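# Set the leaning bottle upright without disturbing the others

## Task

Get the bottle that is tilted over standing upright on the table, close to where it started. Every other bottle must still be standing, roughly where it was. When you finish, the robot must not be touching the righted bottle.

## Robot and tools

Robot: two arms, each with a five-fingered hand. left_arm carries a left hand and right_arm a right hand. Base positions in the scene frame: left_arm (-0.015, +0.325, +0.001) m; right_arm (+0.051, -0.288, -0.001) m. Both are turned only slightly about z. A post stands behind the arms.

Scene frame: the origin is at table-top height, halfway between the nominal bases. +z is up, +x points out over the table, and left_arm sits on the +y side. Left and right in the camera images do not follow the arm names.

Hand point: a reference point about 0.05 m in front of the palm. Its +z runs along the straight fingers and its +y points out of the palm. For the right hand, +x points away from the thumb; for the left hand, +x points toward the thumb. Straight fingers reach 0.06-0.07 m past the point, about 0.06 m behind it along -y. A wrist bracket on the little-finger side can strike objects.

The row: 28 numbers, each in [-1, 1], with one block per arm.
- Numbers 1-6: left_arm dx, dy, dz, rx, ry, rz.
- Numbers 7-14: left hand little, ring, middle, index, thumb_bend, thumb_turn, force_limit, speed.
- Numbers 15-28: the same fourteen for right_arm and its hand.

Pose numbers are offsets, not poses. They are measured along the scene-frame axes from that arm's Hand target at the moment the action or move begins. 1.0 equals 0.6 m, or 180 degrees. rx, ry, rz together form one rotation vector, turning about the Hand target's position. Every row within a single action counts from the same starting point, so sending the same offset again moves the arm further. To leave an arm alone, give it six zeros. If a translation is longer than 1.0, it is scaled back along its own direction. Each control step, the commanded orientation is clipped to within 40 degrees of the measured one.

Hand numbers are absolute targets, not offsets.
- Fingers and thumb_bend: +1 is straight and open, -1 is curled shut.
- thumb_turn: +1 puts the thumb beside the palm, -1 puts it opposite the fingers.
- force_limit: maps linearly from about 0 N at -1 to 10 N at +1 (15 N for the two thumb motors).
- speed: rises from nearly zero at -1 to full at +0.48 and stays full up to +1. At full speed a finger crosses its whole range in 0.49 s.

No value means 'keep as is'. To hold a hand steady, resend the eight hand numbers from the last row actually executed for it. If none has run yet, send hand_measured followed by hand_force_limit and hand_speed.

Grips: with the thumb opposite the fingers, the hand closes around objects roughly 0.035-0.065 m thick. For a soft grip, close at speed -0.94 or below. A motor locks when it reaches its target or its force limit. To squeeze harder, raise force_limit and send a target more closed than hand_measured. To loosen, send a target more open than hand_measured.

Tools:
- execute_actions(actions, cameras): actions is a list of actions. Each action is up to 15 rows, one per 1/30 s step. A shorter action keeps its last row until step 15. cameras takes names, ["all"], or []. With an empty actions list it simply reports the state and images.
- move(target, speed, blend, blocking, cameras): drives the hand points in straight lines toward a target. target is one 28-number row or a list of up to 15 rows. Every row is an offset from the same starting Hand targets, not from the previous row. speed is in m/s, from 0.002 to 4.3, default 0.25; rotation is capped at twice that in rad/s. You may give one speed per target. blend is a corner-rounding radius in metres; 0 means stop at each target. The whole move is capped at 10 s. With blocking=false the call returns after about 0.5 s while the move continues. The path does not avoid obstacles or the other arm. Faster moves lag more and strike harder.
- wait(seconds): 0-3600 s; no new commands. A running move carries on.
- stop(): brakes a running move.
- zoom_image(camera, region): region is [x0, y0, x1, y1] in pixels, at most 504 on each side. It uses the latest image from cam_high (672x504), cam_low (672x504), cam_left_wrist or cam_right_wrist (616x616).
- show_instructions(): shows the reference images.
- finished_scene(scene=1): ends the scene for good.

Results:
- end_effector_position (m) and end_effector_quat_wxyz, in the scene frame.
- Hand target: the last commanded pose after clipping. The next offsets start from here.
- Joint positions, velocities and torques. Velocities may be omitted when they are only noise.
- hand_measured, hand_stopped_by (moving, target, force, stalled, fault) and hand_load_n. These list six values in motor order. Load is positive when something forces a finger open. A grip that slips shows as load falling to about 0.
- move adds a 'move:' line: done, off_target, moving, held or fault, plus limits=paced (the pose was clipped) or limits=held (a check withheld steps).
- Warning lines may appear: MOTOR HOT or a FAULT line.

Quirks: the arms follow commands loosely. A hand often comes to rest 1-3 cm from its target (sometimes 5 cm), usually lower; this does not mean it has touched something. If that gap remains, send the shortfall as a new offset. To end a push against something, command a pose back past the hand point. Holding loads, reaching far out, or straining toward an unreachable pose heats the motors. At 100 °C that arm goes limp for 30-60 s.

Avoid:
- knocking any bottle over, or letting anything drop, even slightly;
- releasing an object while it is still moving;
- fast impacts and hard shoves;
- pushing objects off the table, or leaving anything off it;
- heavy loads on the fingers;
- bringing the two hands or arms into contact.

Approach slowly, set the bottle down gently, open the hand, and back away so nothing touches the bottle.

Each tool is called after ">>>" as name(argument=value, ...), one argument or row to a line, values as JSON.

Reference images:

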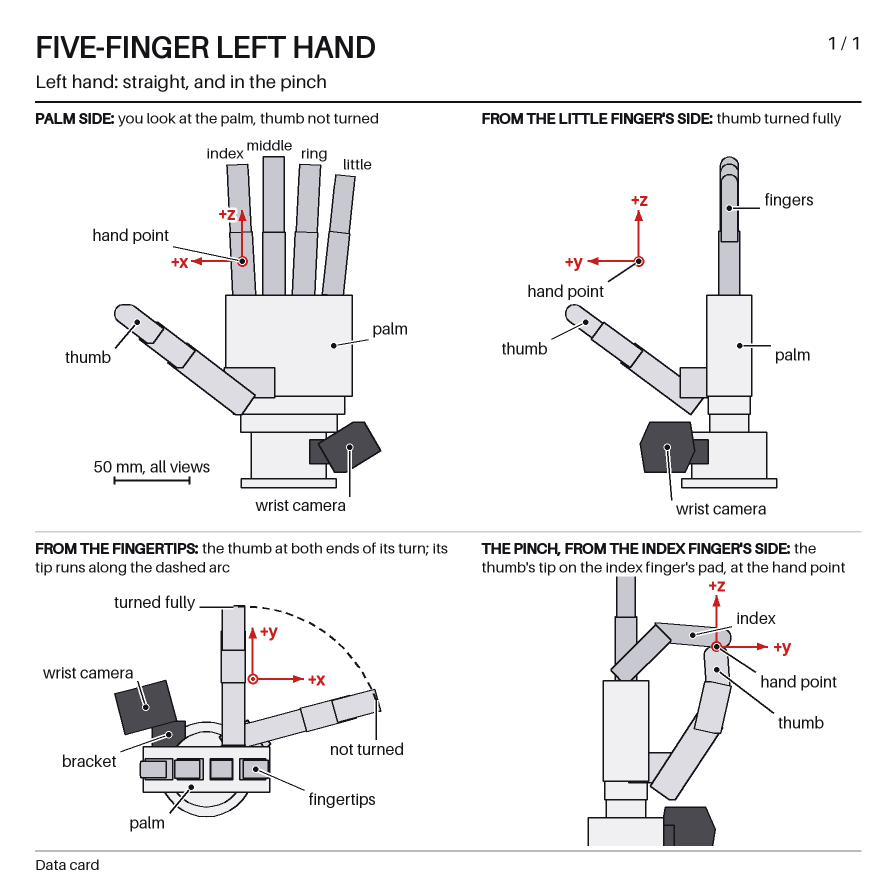

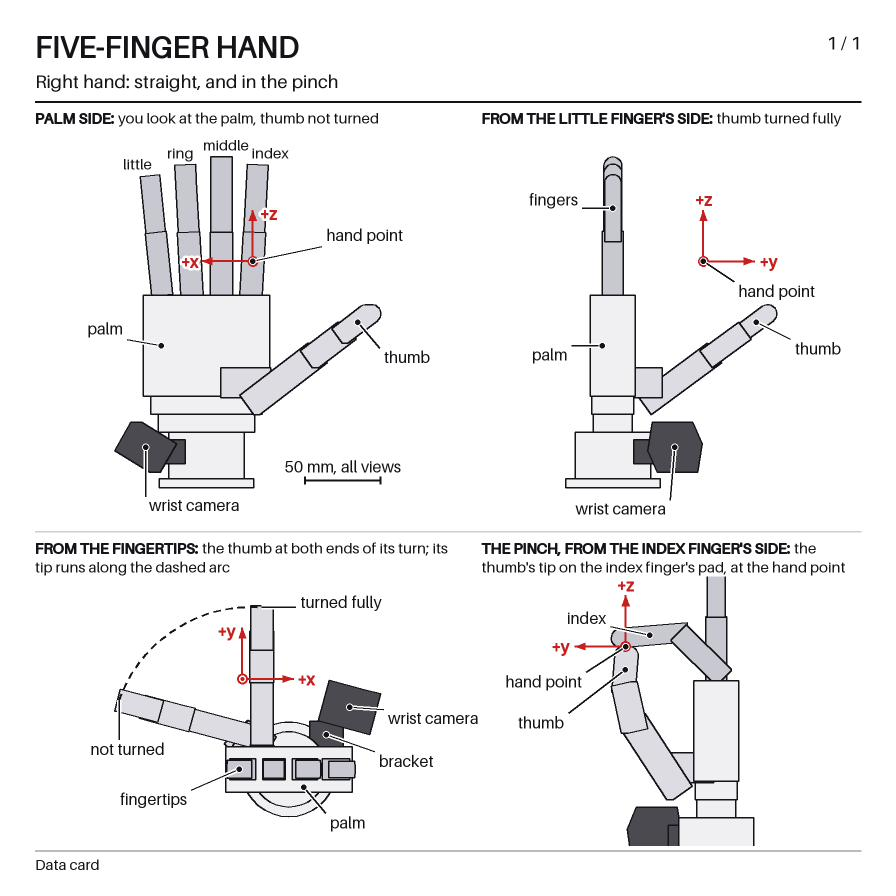

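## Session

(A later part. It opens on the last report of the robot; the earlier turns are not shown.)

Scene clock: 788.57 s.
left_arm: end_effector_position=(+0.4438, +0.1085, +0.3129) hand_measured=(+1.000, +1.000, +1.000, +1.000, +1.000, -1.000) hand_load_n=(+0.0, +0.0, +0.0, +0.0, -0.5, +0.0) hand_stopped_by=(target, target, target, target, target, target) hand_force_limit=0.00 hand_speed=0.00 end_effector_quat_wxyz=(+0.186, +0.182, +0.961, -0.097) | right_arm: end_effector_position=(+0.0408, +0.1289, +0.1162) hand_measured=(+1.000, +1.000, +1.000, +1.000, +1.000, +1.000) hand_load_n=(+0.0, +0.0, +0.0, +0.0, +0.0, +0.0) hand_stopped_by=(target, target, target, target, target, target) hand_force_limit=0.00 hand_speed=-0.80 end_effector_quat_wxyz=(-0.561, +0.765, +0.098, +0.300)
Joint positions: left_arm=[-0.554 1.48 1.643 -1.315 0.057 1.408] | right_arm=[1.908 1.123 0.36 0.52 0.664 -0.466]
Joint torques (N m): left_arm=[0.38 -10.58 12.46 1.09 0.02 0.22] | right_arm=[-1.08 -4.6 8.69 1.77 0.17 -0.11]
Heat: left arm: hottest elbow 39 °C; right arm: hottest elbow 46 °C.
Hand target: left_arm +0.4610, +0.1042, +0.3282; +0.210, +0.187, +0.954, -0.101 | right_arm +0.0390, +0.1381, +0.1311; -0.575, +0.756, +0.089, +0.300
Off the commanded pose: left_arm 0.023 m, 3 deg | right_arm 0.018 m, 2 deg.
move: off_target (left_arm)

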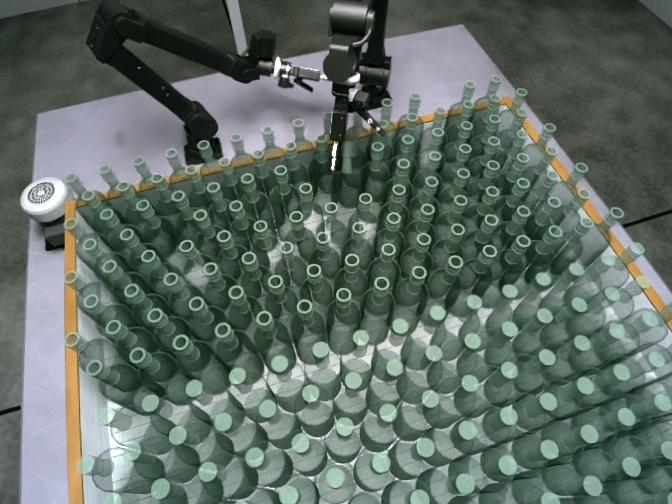

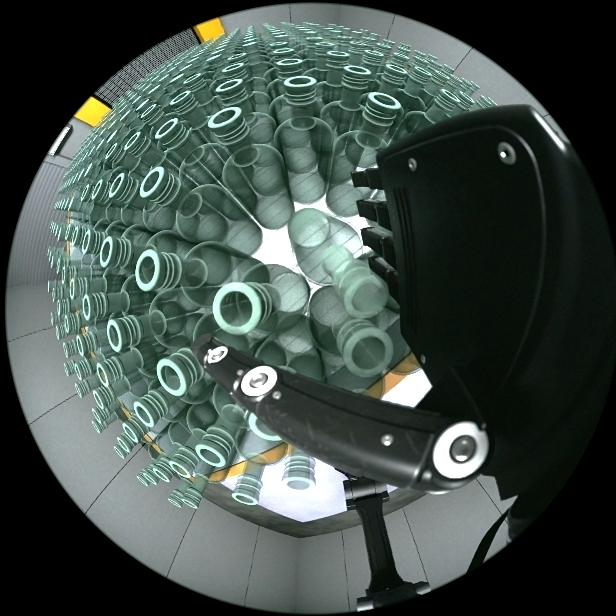

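>>> move(
  target=[
    [0.006,0.0,0.022,0,0,0,1,1,1,1,1,-1,0,0,0,0,0,0,0,0,1,1,1,1,1,1,0,-0.8],
  ],
  speed=0.05,
  cameras=["cam_high","cam_left_wrist"],
)

>>> zoom_image(
  camera="cam_left_wrist",
  region=[220, 180, 440, 400],
)

>>> zoom_image(
  camera="cam_high",
  region=[290, 80, 400, 190],
)

Scene clock: 803.30 s.
left_arm: end_effector_position=(+0.4537, +0.1037, +0.3317) hand_measured=(+1.000, +1.000, +1.000, +1.000, +1.000, -1.000) hand_load_n=(+0.0, +0.0, +0.0, +0.0, -0.5, +0.0) hand_stopped_by=(target, target, target, target, target, target) hand_force_limit=0.00 hand_speed=0.00 end_effector_quat_wxyz=(+0.202, +0.182, +0.957, -0.102) | right_arm: end_effector_position=(+0.0408, +0.1289, +0.1162) hand_measured=(+1.000, +1.000, +1.000, +1.000, +1.000, +1.000) hand_load_n=(+0.0, +0.0, +0.0, +0.0, +0.0, +0.0) hand_stopped_by=(target, target, target, target, target, target) hand_force_limit=0.00 hand_speed=-0.80 end_effector_quat_wxyz=(-0.561, +0.765, +0.098, +0.300)
Joint positions: left_arm=[-0.552 1.493 1.701 -1.326 0.059 1.411] | right_arm=[1.908 1.123 0.36 0.52 0.664 -0.466]
Joint torques (N m): left_arm=[0.44 -10.64 12.08 0.09 0.04 0.22] | right_arm=[-0.32 -4.19 8.73 1.78 0.14 -0.11]
Heat: left arm: hottest elbow 43 °C; right arm: hottest elbow 46 °C.
Hand target: left_arm +0.4645, +0.1040, +0.3413; +0.210, +0.187, +0.954, -0.101 | right_arm +0.0390, +0.1381, +0.1311; -0.575, +0.756, +0.089, +0.300
Off the commanded pose: left_arm 0.015 m, 1 deg | right_arm 0.018 m, 2 deg.
move: off_target (left_arm)

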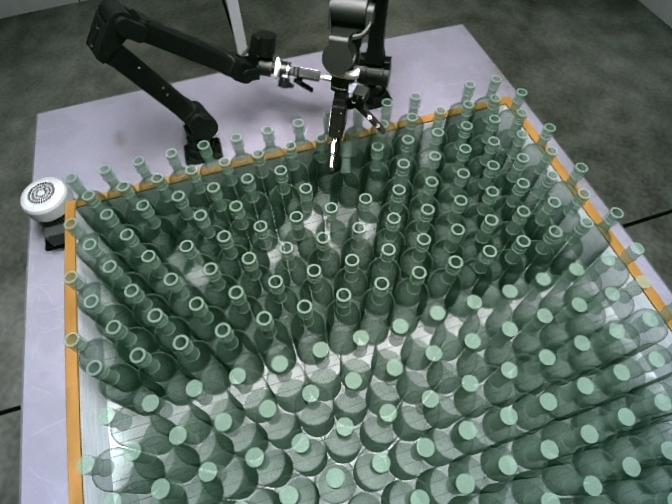

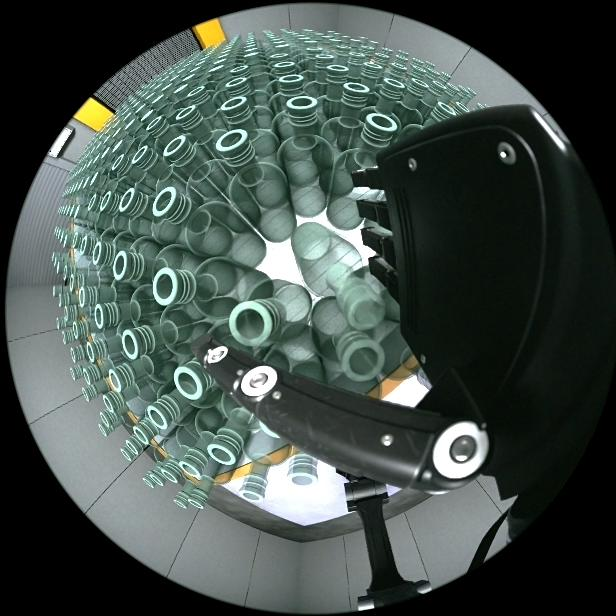

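Scaled by 2.291 from the camera's image (finer frame: 880x880).

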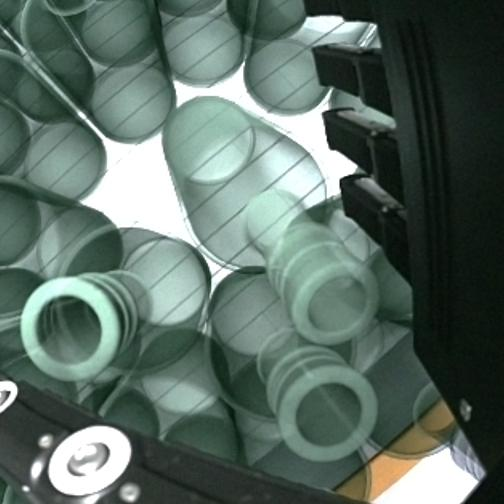

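Scaled by 4.582.

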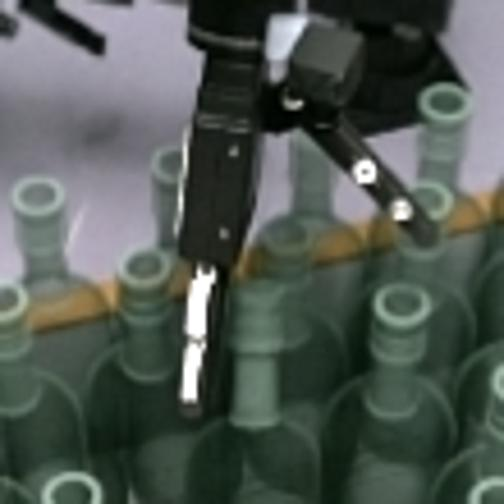

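>>> move(
  target=[
    [-0.015,0.015,-0.004,0,0,0,1,1,1,1,1,-1,0,0,0,0,0,0,0,0,1,1,1,1,1,1,0,-0.8],
  ],
  speed=0.05,
  cameras=["cam_high","cam_left_wrist"],
)

>>> zoom_image(
  camera="cam_left_wrist",
  region=[220, 180, 440, 400],
)

>>> zoom_image(
  camera="cam_high",
  region=[290, 80, 400, 190],
)

Scene clock: 823.10 s.
left_arm: end_effector_position=(+0.4549, +0.1072, +0.3336) hand_measured=(+1.000, +1.000, +1.000, +1.000, +1.000, -1.000) hand_load_n=(+0.0, +0.0, +0.0, +0.0, +0.0, +0.0) hand_stopped_by=(target, target, target, target, target, target) hand_force_limit=0.00 hand_speed=0.00 end_effector_quat_wxyz=(+0.204, +0.183, +0.956, -0.103) | right_arm: end_effector_position=(+0.0408, +0.1289, +0.1162) hand_measured=(+1.000, +1.000, +1.000, +1.000, +1.000, +1.000) hand_load_n=(+0.0, -0.5, -0.5, +0.0, +0.0, +0.0) hand_stopped_by=(target, target, target, target, target, target) hand_force_limit=0.00 hand_speed=-0.80 end_effector_quat_wxyz=(-0.561, +0.765, +0.098, +0.300)
Joint positions: left_arm=[-0.545 1.489 1.701 -1.326 0.062 1.418] | right_arm=[1.908 1.123 0.36 0.52 0.664 -0.466]
Joint torques (N m): left_arm=[0.44 -12.57 8.54 0.44 0.03 0.23] | right_arm=[-0.32 -4.54 8.64 1.91 0.14 -0.13]
Heat: left arm: hottest elbow 44 °C; right arm: hottest elbow 46 °C.
Hand target: left_arm +0.4555, +0.1131, +0.3390; +0.210, +0.187, +0.954, -0.101 | right_arm +0.0390, +0.1381, +0.1311; -0.575, +0.756, +0.089, +0.300
Off the commanded pose: left_arm 0.008 m, 1 deg | right_arm 0.018 m, 2 deg.
move: done

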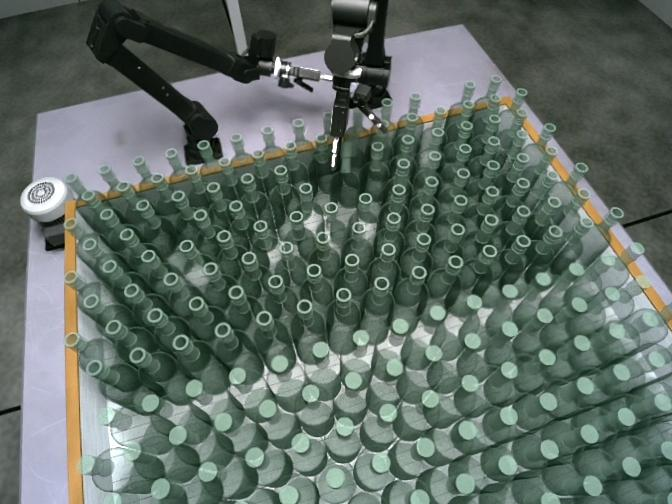

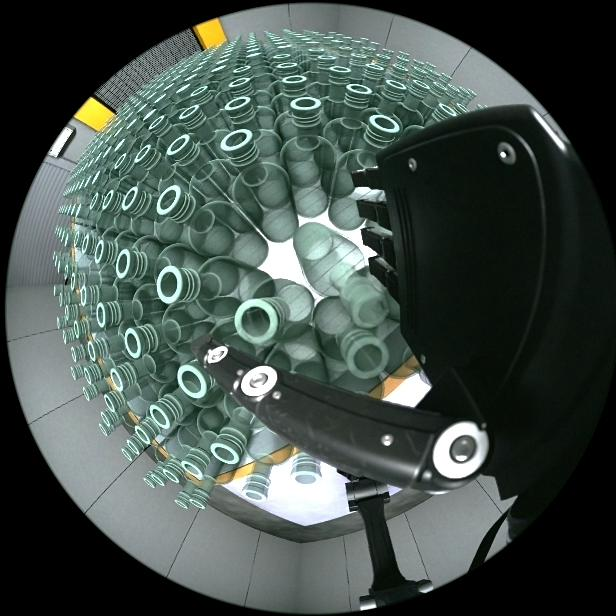

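Scaled by 2.291 from the camera's image (finer frame: 880x880).

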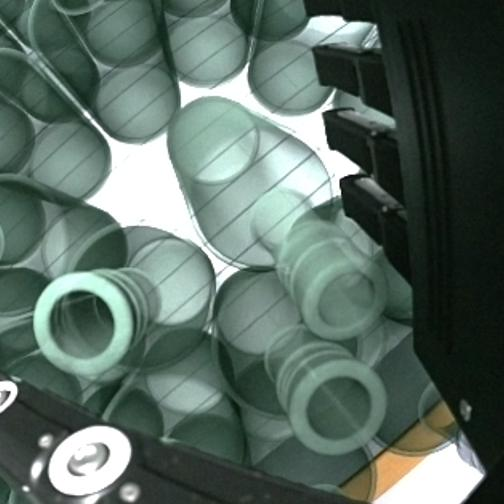

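Scaled by 4.582.

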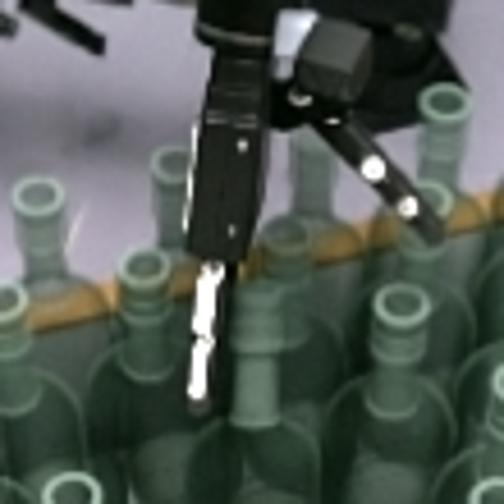

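>>> move(
  target=[
    [-0.015,0.004,-0.003,0,0,0,1,1,1,1,1,-1,0,0,0,0,0,0,0,0,1,1,1,1,1,1,0,-0.8],
  ],
  speed=0.05,
  cameras=["cam_high","cam_left_wrist"],
)

>>> zoom_image(
  camera="cam_left_wrist",
  region=[220, 180, 440, 400],
)

Scene clock: 853.43 s.
left_arm: end_effector_position=(+0.4450, +0.1125, +0.3329) hand_measured=(+1.000, +1.000, +1.000, +1.000, +1.000, -1.000) hand_load_n=(+0.0, +0.0, +0.0, +0.0, +0.0, +0.0) hand_stopped_by=(target, target, target, target, target, target) hand_force_limit=0.00 hand_speed=0.00 end_effector_quat_wxyz=(+0.202, +0.183, +0.957, -0.103) | right_arm: end_effector_position=(+0.0408, +0.1289, +0.1162) hand_measured=(+1.000, +1.000, +1.000, +1.000, +1.000, +1.000) hand_load_n=(+0.0, +0.0, +0.0, +0.0, +0.0, +0.0) hand_stopped_by=(target, target, target, target, target, target) hand_force_limit=0.00 hand_speed=-0.80 end_effector_quat_wxyz=(-0.561, +0.765, +0.098, +0.300)
Joint positions: left_arm=[-0.545 1.461 1.669 -1.326 0.064 1.418] | right_arm=[1.908 1.123 0.36 0.52 0.664 -0.466]
Joint torques (N m): left_arm=[0.09 -12.1 8.51 0.75 -0.06 0.17] | right_arm=[-1.2 -3.72 8.54 1.78 0.13 -0.16]
Heat: left arm: hottest elbow 43 °C; right arm: hottest elbow 46 °C.
Hand target: left_arm +0.4465, +0.1155, +0.3372; +0.210, +0.187, +0.954, -0.101 | right_arm +0.0390, +0.1381, +0.1311; -0.575, +0.756, +0.089, +0.300
Off the commanded pose: left_arm 0.005 m, 1 deg | right_arm 0.018 m, 2 deg.
move: done

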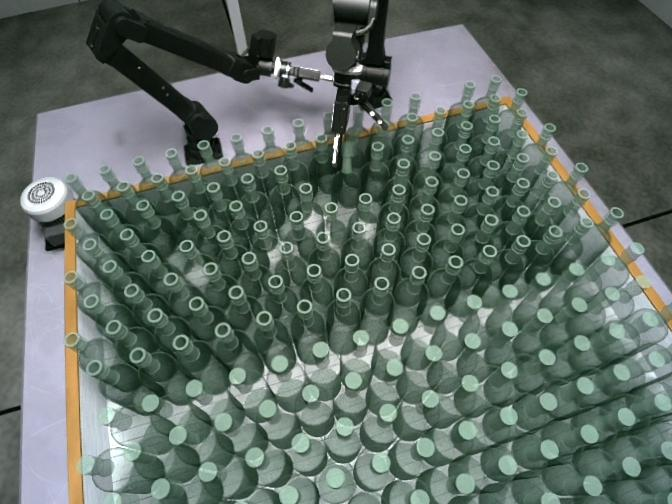

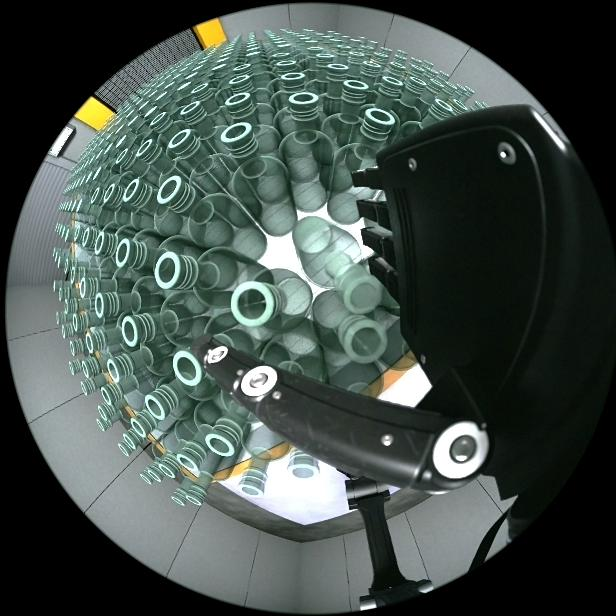

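Scaled by 2.291 from the camera's image (finer frame: 880x880).

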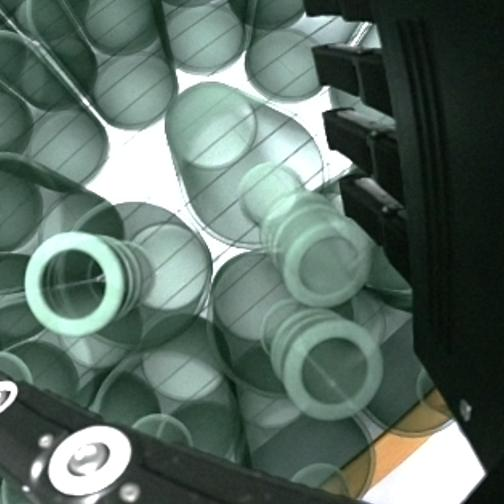

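>>> move(
  target=[
    [0.006,-0.003,-0.012,0,0,0,1,1,1,1,1,-1,0,0,0,0,0,0,0,0,1,1,1,1,1,1,0,-0.8],
  ],
  speed=0.05,
  cameras=["cam_high","cam_left_wrist"],
)

>>> zoom_image(
  camera="cam_left_wrist",
  region=[220, 180, 440, 400],
)

Scene clock: 868.23 s.
left_arm: end_effector_position=(+0.4430, +0.1136, +0.3273) hand_measured=(+1.000, +1.000, +1.000, +1.000, +1.000, -1.000) hand_load_n=(+0.0, +0.0, +0.0, +0.0, -0.5, +0.0) hand_stopped_by=(target, target, target, target, target, target) hand_force_limit=0.00 hand_speed=0.00 end_effector_quat_wxyz=(+0.196, +0.183, +0.958, -0.101) | right_arm: end_effector_position=(+0.0408, +0.1289, +0.1162) hand_measured=(+1.000, +1.000, +1.000, +1.000, +1.000, +1.000) hand_load_n=(+0.0, +0.0, -0.5, +0.0, +0.0, +0.0) hand_stopped_by=(target, target, target, target, target, target) hand_force_limit=0.00 hand_speed=-0.80 end_effector_quat_wxyz=(-0.561, +0.765, +0.098, +0.300)
Joint positions: left_arm=[-0.545 1.461 1.657 -1.326 0.064 1.418] | right_arm=[1.908 1.123 0.36 0.52 0.664 -0.466]
Joint torques (N m): left_arm=[0.15 -11.46 8.53 1.47 -0.06 0.18] | right_arm=[-0.91 -4.42 8.65 1.73 0.15 -0.1]
Heat: left arm: hottest elbow 41 °C; right arm: hottest elbow 46 °C.
Hand target: left_arm +0.4501, +0.1137, +0.3300; +0.210, +0.187, +0.954, -0.101 | right_arm +0.0390, +0.1381, +0.1311; -0.575, +0.756, +0.089, +0.300
Off the commanded pose: left_arm 0.008 m, 2 deg | right_arm 0.018 m, 2 deg.
move: done

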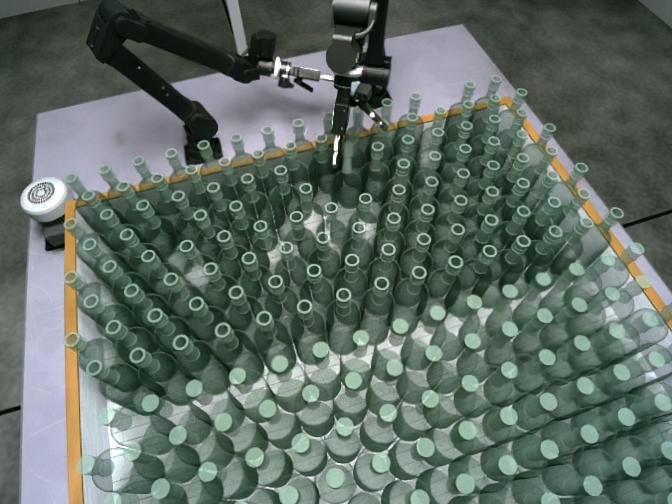

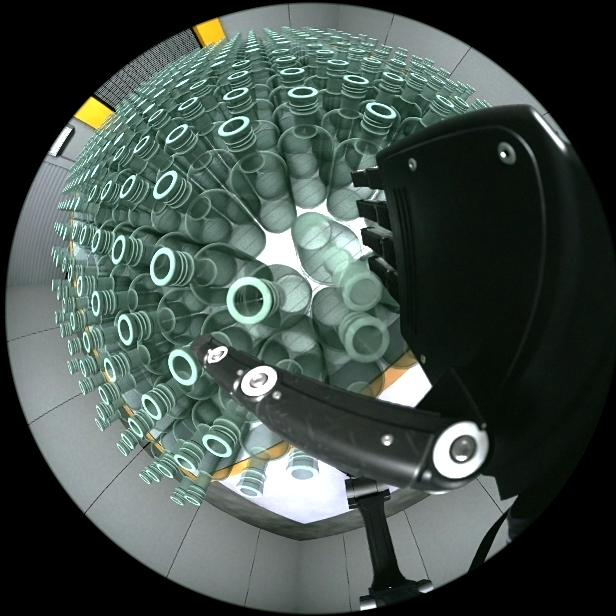

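Scaled by 2.291 from the camera's image (finer frame: 880x880).

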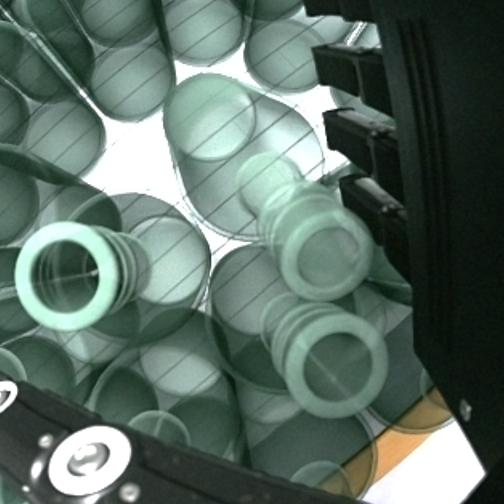

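>>> move(
  target=[
    [0,0,0,0,0,0,1,1,1,1,-0.7,-1,-0.6,-0.85,0,0,0,0,0,0,1,1,1,1,1,1,0,-0.8],
  ],
  cameras=["cam_high","cam_left_wrist"],
)

>>> zoom_image(
  camera="cam_left_wrist",
  region=[220, 180, 440, 400],
)

>>> zoom_image(
  camera="cam_high",
  region=[290, 80, 400, 190],
)

Scene clock: 888.20 s.
left_arm: end_effector_position=(+0.4430, +0.1136, +0.3273) hand_measured=(+1.000, +1.000, +1.000, +1.000, -0.054, -1.000) hand_load_n=(+0.0, +0.0, +0.0, +0.0, +0.0, +0.0) hand_stopped_by=(target, target, target, target, moving, target) hand_force_limit=-0.60 hand_speed=-0.85 end_effector_quat_wxyz=(+0.196, +0.183, +0.958, -0.101) | right_arm: end_effector_position=(+0.0408, +0.1289, +0.1162) hand_measured=(+1.000, +1.000, +1.000, +1.000, +1.000, +1.000) hand_load_n=(+0.0, +0.0, +0.0, +0.0, +0.0, +0.0) hand_stopped_by=(target, target, target, target, target, target) hand_force_limit=0.00 hand_speed=-0.80 end_effector_quat_wxyz=(-0.561, +0.765, +0.098, +0.300)
Joint positions: left_arm=[-0.545 1.461 1.657 -1.326 0.064 1.418] | right_arm=[1.908 1.123 0.36 0.52 0.664 -0.466]
Joint torques (N m): left_arm=[0.21 -11.63 8.55 1.47 -0.04 0.18] | right_arm=[-0.79 -4.25 8.58 1.69 0.11 -0.11]
Heat: left arm: hottest elbow 40 °C; right arm: hottest elbow 46 °C.
Hand target: left_arm +0.4501, +0.1137, +0.3300; +0.210, +0.187, +0.954, -0.101 | right_arm +0.0390, +0.1381, +0.1311; -0.575, +0.756, +0.089, +0.300
Off the commanded pose: left_arm 0.008 m, 2 deg | right_arm 0.018 m, 2 deg.
move: moving (left_arm; no rest 5 s after the move's start)

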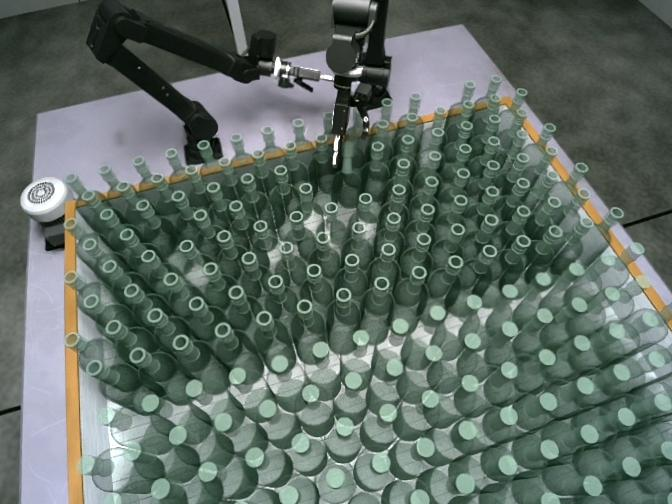

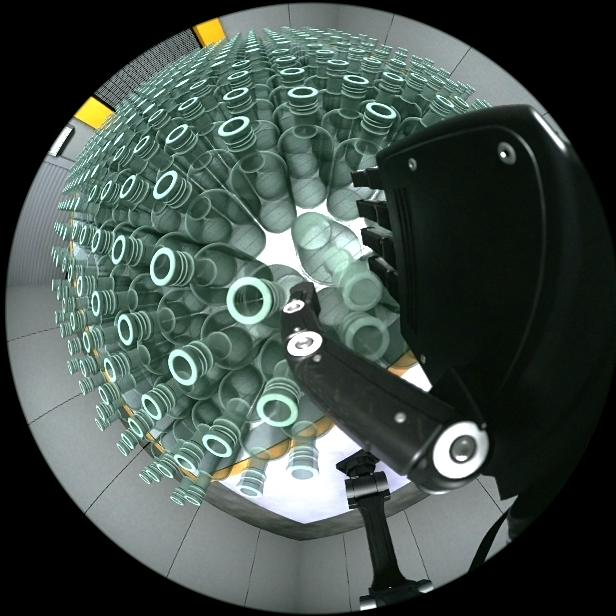

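Scaled by 2.291 from the camera's image (finer frame: 880x880).

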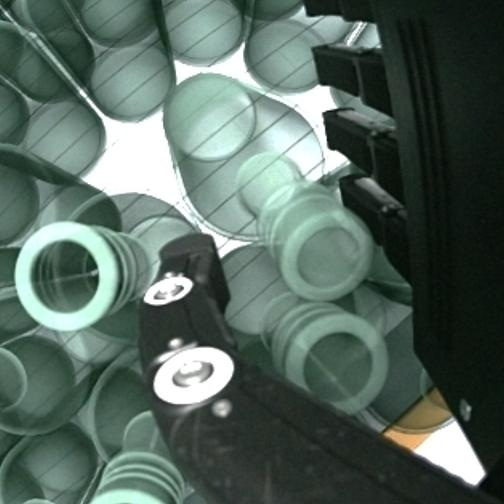

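Scaled by 4.582.

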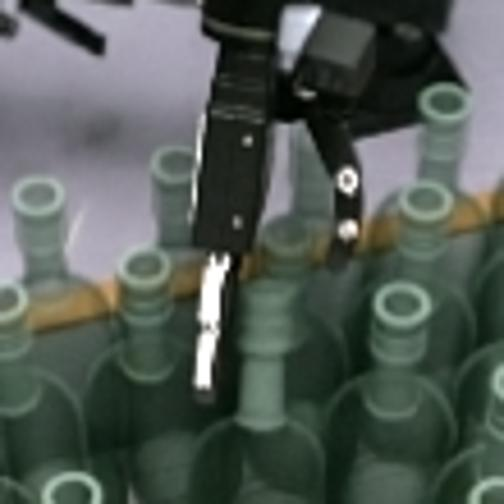

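>>> wait(
  seconds=1,
  cameras=["cam_high","cam_left_wrist"],
)

>>> zoom_image(
  camera="cam_left_wrist",
  region=[220, 180, 440, 400],
)

>>> zoom_image(
  camera="cam_high",
  region=[290, 80, 400, 190],
)

Scene clock: 901.43 s.
left_arm: end_effector_position=(+0.4430, +0.1136, +0.3273) hand_measured=(+1.000, +1.000, +1.000, +1.000, -0.700, -1.000) hand_load_n=(+0.0, +0.0, +0.0, +0.0, +0.0, +0.0) hand_stopped_by=(target, target, target, target, target, target) hand_force_limit=-0.60 hand_speed=-0.85 end_effector_quat_wxyz=(+0.196, +0.183, +0.958, -0.101) | right_arm: end_effector_position=(+0.0408, +0.1289, +0.1162) hand_measured=(+1.000, +1.000, +1.000, +1.000, +1.000, +1.000) hand_load_n=(+0.0, +0.0, +0.0, +0.0, +0.0, +0.0) hand_stopped_by=(target, target, target, target, target, target) hand_force_limit=0.00 hand_speed=-0.80 end_effector_quat_wxyz=(-0.561, +0.765, +0.098, +0.300)
Joint positions: left_arm=[-0.545 1.461 1.657 -1.326 0.064 1.418] | right_arm=[1.908 1.123 0.36 0.52 0.664 -0.466]
Joint torques (N m): left_arm=[0.26 -11.63 8.54 1.48 -0.05 0.18] | right_arm=[-0.56 -4.25 8.84 1.61 0.15 -0.13]
Heat: left arm: hottest elbow 40 °C; right arm: hottest elbow 46 °C.
Hand target: left_arm +0.4501, +0.1137, +0.3300; +0.210, +0.187, +0.954, -0.101 | right_arm +0.0390, +0.1381, +0.1311; -0.575, +0.756, +0.089, +0.300
Off the commanded pose: left_arm 0.008 m, 2 deg | right_arm 0.018 m, 2 deg.
wait: 1.00 s; at rest from the start

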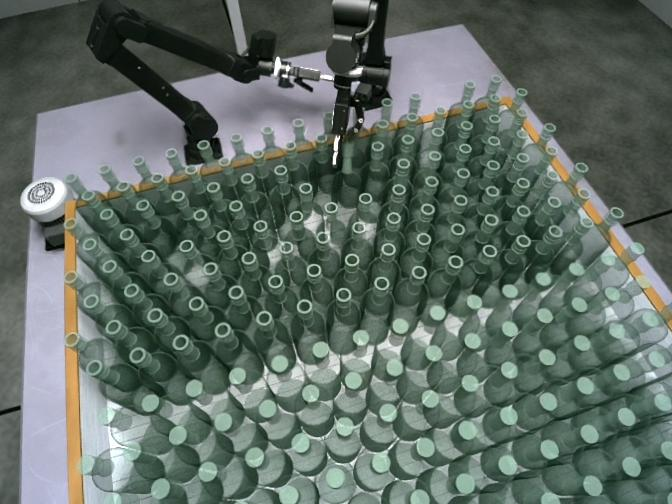

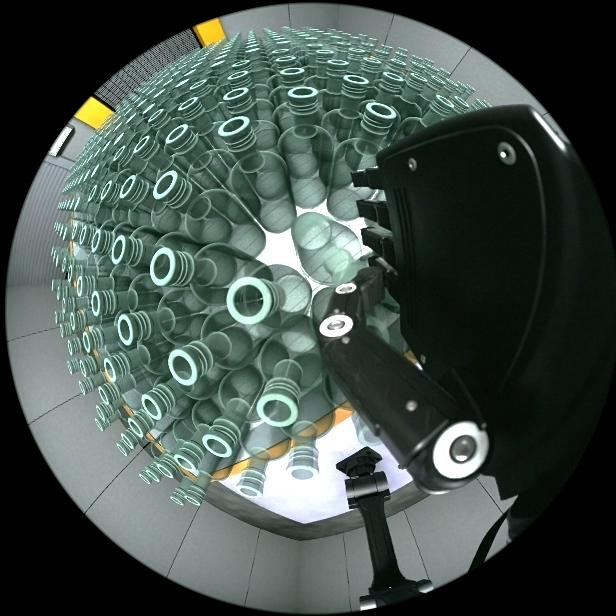

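Scaled by 2.291 from the camera's image (finer frame: 880x880).

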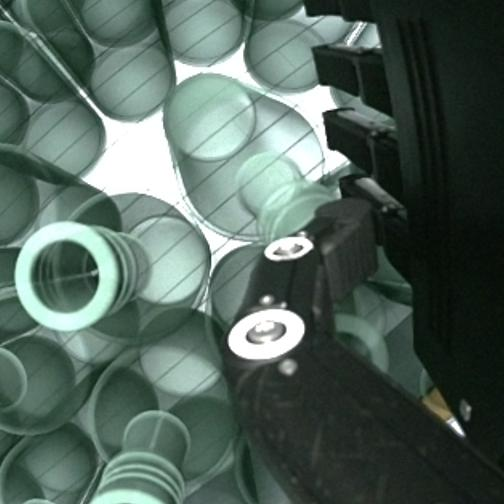

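Scaled by 4.582.

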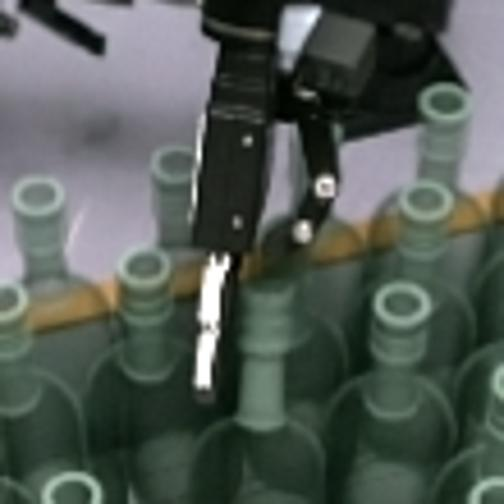

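>>> move(
  target=[
    [0,0,0,0,0,0,1,1,1,1,0.1,-1,-0.6,-0.2,0,0,0,0,0,0,1,1,1,1,1,1,0,-0.8],
    [0.008,-0.008,-0.028,0,0,0,1,1,1,1,0.1,-1,-0.6,-0.2,0,0,0,0,0,0,1,1,1,1,1,1,0,-0.8],
  ],
  speed=0.05,
  cameras=["cam_high","cam_left_wrist"],
)

>>> zoom_image(
  camera="cam_left_wrist",
  region=[220, 180, 440, 400],
)

>>> zoom_image(
  camera="cam_high",
  region=[290, 80, 400, 190],
)

Scene clock: 984.40 s.
left_arm: end_effector_position=(+0.4485, +0.1105, +0.3217) hand_measured=(+1.000, +1.000, +1.000, +1.000, +0.100, -1.000) hand_load_n=(+0.0, +0.0, +0.0, +0.0, +0.0, +0.0) hand_stopped_by=(target, target, target, target, target, target) hand_force_limit=-0.60 hand_speed=-0.20 end_effector_quat_wxyz=(+0.206, +0.183, +0.956, -0.104) | right_arm: end_effector_position=(+0.0408, +0.1289, +0.1162) hand_measured=(+1.000, +1.000, +1.000, +1.000, +1.000, +1.000) hand_load_n=(+0.0, +0.0, +0.0, +0.0, +0.0, +0.0) hand_stopped_by=(target, target, target, target, target, target) hand_force_limit=0.00 hand_speed=-0.80 end_effector_quat_wxyz=(-0.561, +0.765, +0.098, +0.300)
Joint positions: left_arm=[-0.545 1.46 1.636 -1.284 0.064 1.418] | right_arm=[1.908 1.123 0.36 0.52 0.664 -0.466]
Joint torques (N m): left_arm=[-0.09 -10.81 7.46 1.66 -0.15 0.15] | right_arm=[-0.97 -4.42 8.66 1.65 0.14 -0.11]
Heat: left arm: hottest elbow 40 °C; right arm: hottest elbow 47 °C.
Hand target: left_arm +0.4549, +0.1089, +0.3133; +0.210, +0.187, +0.954, -0.101 | right_arm +0.0390, +0.1381, +0.1311; -0.575, +0.756, +0.089, +0.300
Off the commanded pose: left_arm 0.011 m, 1 deg | right_arm 0.018 m, 2 deg.
move: off_target (left_arm)

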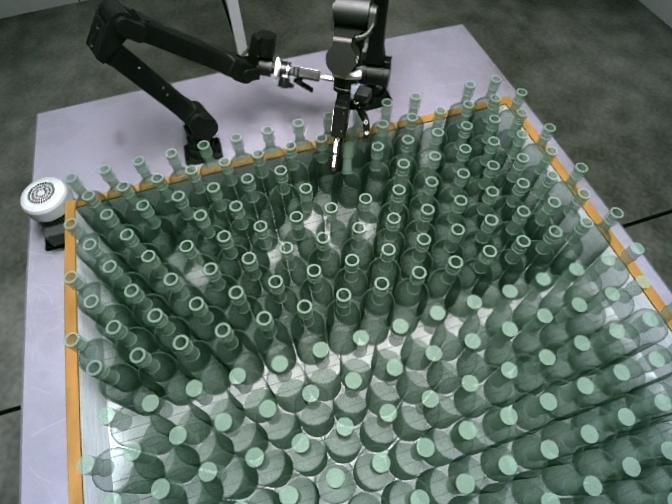

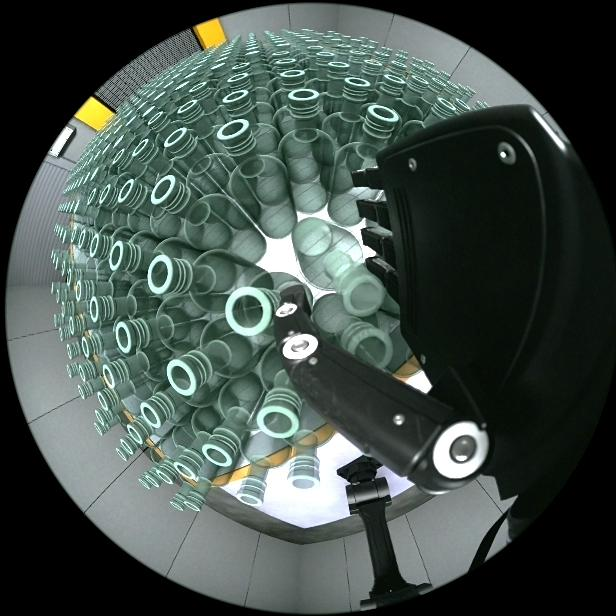

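Scaled by 2.291 from the camera's image (finer frame: 880x880).

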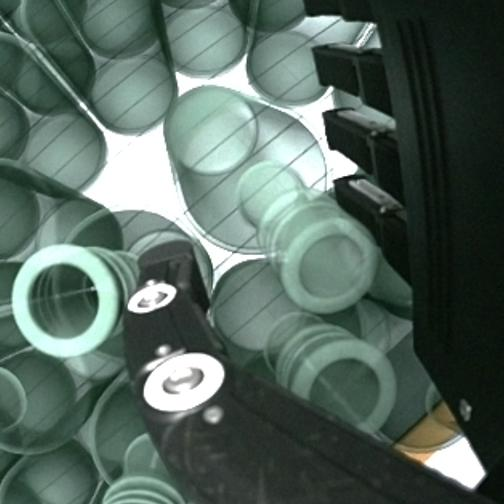

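Scaled by 4.582.

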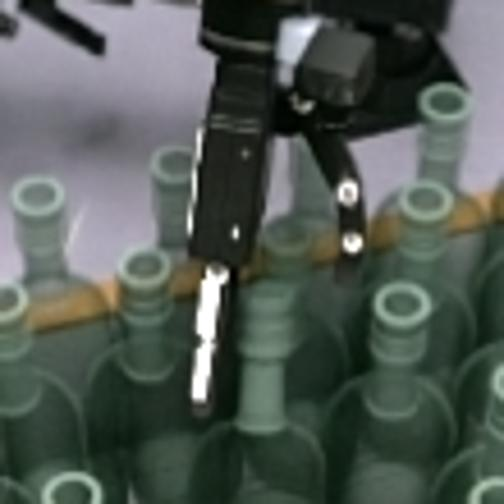

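>>> move(
  target=[
    [-0.005,-0.001,-0.02,0,0,0,1,1,1,1,0.1,-1,-0.6,-0.2,0,0,0,0,0,0,1,1,1,1,1,1,0,-0.8],
  ],
  speed=0.05,
  cameras=["cam_high","cam_left_wrist"],
)

>>> zoom_image(
  camera="cam_left_wrist",
  region=[220, 180, 440, 400],
)

>>> zoom_image(
  camera="cam_high",
  region=[290, 80, 400, 190],
)

Scene clock: 996.77 s.
left_arm: end_effector_position=(+0.4452, +0.1123, +0.3192) hand_measured=(+1.000, +1.000, +1.000, +1.000, +0.100, -1.000) hand_load_n=(+0.0, +0.0, +0.0, +0.0, +0.0, +0.0) hand_stopped_by=(target, target, target, target, target, target) hand_force_limit=-0.60 hand_speed=-0.20 end_effector_quat_wxyz=(+0.215, +0.183, +0.953, -0.107) | right_arm: end_effector_position=(+0.0408, +0.1289, +0.1162) hand_measured=(+1.000, +1.000, +1.000, +1.000, +1.000, +1.000) hand_load_n=(+0.0, +0.0, +0.0, +0.0, +0.0, +0.0) hand_stopped_by=(target, target, target, target, target, target) hand_force_limit=0.00 hand_speed=-0.80 end_effector_quat_wxyz=(-0.561, +0.765, +0.098, +0.300)
Joint positions: left_arm=[-0.545 1.434 1.598 -1.252 0.064 1.418] | right_arm=[1.908 1.123 0.36 0.52 0.664 -0.466]
Joint torques (N m): left_arm=[-0.32 -9.41 6.99 1.69 -0.24 0.11] | right_arm=[-0.26 -4.6 8.77 1.65 0.12 -0.11]
Heat: left arm: hottest elbow 39 °C; right arm: hottest elbow 47 °C.
Hand target: left_arm +0.4519, +0.1083, +0.3010; +0.210, +0.187, +0.954, -0.101 | right_arm +0.0390, +0.1381, +0.1311; -0.575, +0.756, +0.089, +0.300
Off the commanded pose: left_arm 0.020 m, 1 deg | right_arm 0.018 m, 2 deg.
move: off_target (left_arm)

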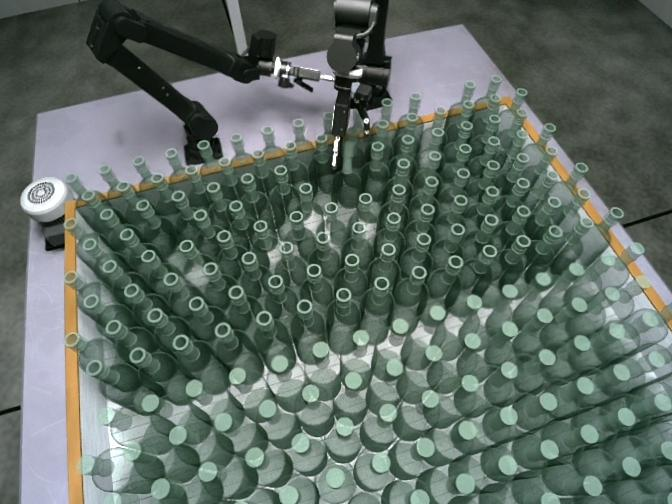

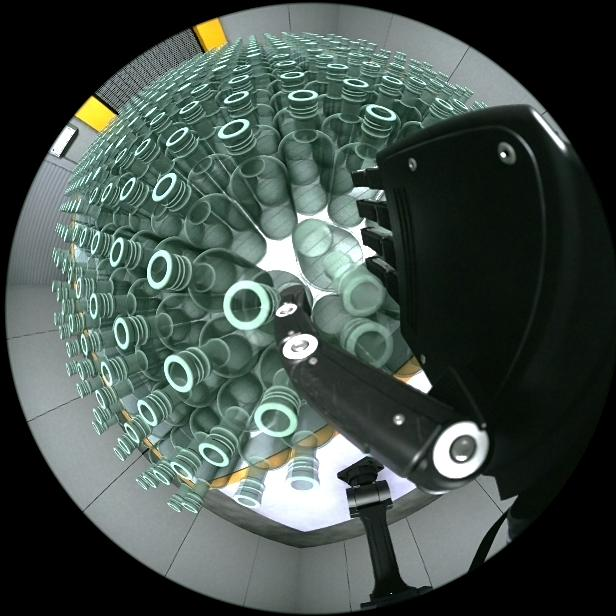

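Scaled by 2.291 from the camera's image (finer frame: 880x880).

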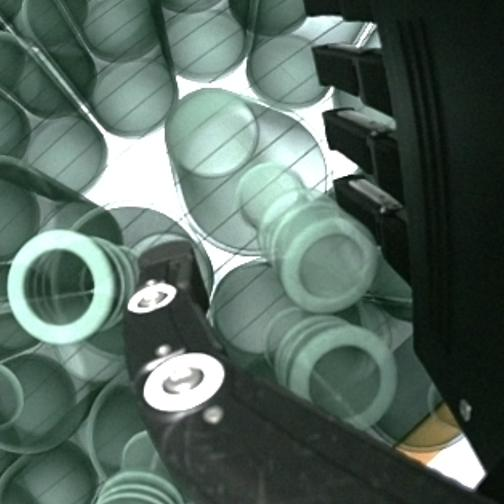

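Scaled by 4.582.

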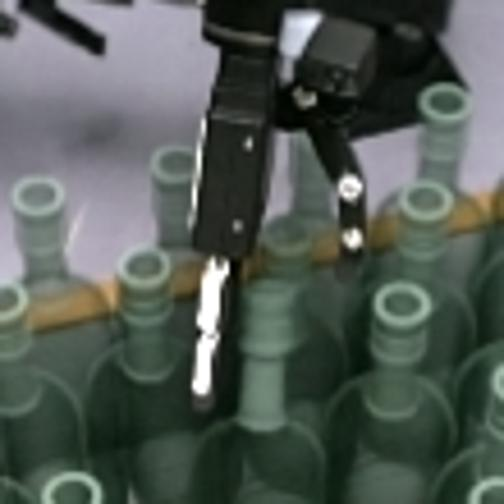

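>>> move(
  target=[
    [-0.005,-0.003,-0.035,0,0,0,1,1,1,1,0.1,-1,-0.6,-0.2,0,0,0,0,0,0,1,1,1,1,1,1,0,-0.8],
  ],
  speed=0.05,
  cameras=["cam_high","cam_left_wrist"],
)

>>> zoom_image(
  camera="cam_left_wrist",
  region=[220, 180, 440, 400],
)

>>> zoom_image(
  camera="cam_high",
  region=[290, 80, 400, 190],
)

Scene clock: 1087.93 s.
left_arm: end_effector_position=(+0.4426, +0.1101, +0.3166) hand_measured=(+1.000, +1.000, +1.000, +1.000, +0.100, -1.000) hand_load_n=(+0.0, +0.0, +0.0, -0.5, +0.0, +0.0) hand_stopped_by=(target, target, target, target, target, target) hand_force_limit=-0.60 hand_speed=-0.20 end_effector_quat_wxyz=(+0.234, +0.185, +0.947, -0.115) | right_arm: end_effector_position=(+0.0408, +0.1289, +0.1162) hand_measured=(+1.000, +1.000, +1.000, +1.000, +1.000, +1.000) hand_load_n=(+0.0, +0.0, +0.0, +0.0, +0.0, +0.0) hand_stopped_by=(target, target, target, target, target, target) hand_force_limit=0.00 hand_speed=-0.80 end_effector_quat_wxyz=(-0.561, +0.765, +0.098, +0.300)
Joint positions: left_arm=[-0.551 1.4 1.545 -1.192 0.064 1.418] | right_arm=[1.908 1.123 0.36 0.52 0.664 -0.466]
Joint torques (N m): left_arm=[-0.56 -7.59 5.89 1.58 -0.38 0.07] | right_arm=[-0.21 -3.96 8.68 1.85 0.17 -0.11]
Heat: left arm: hottest elbow 40 °C; right arm: hottest elbow 47 °C.
Hand target: left_arm +0.4489, +0.1065, +0.2801; +0.210, +0.187, +0.954, -0.101 | right_arm +0.0390, +0.1381, +0.1311; -0.575, +0.756, +0.089, +0.300
Off the commanded pose: left_arm 0.037 m, 3 deg | right_arm 0.018 m, 2 deg.
move: off_target (left_arm)

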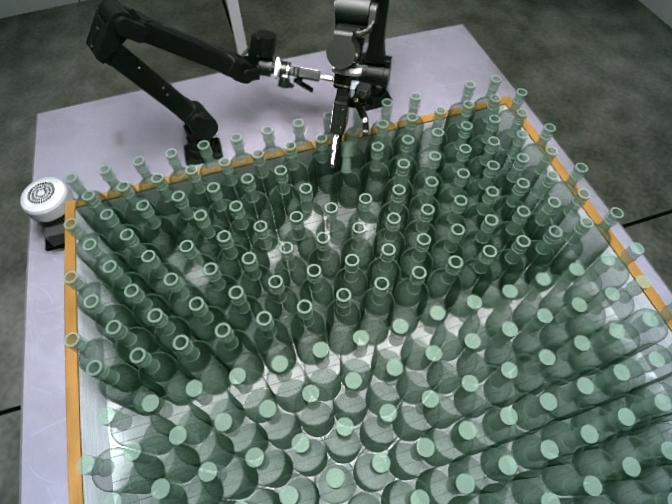

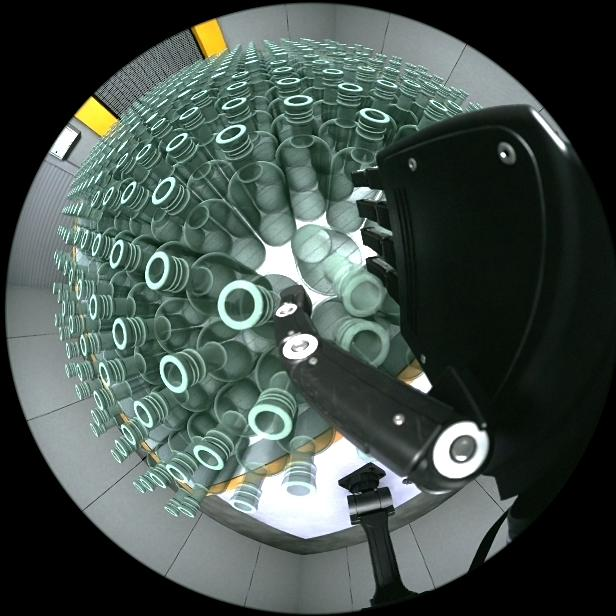

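Scaled by 2.291 from the camera's image (finer frame: 880x880).

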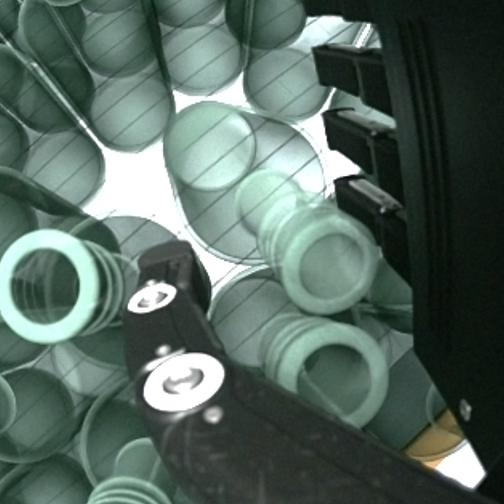

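Scaled by 4.582.

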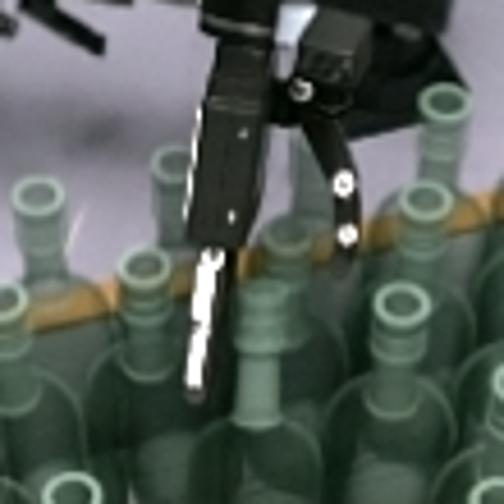

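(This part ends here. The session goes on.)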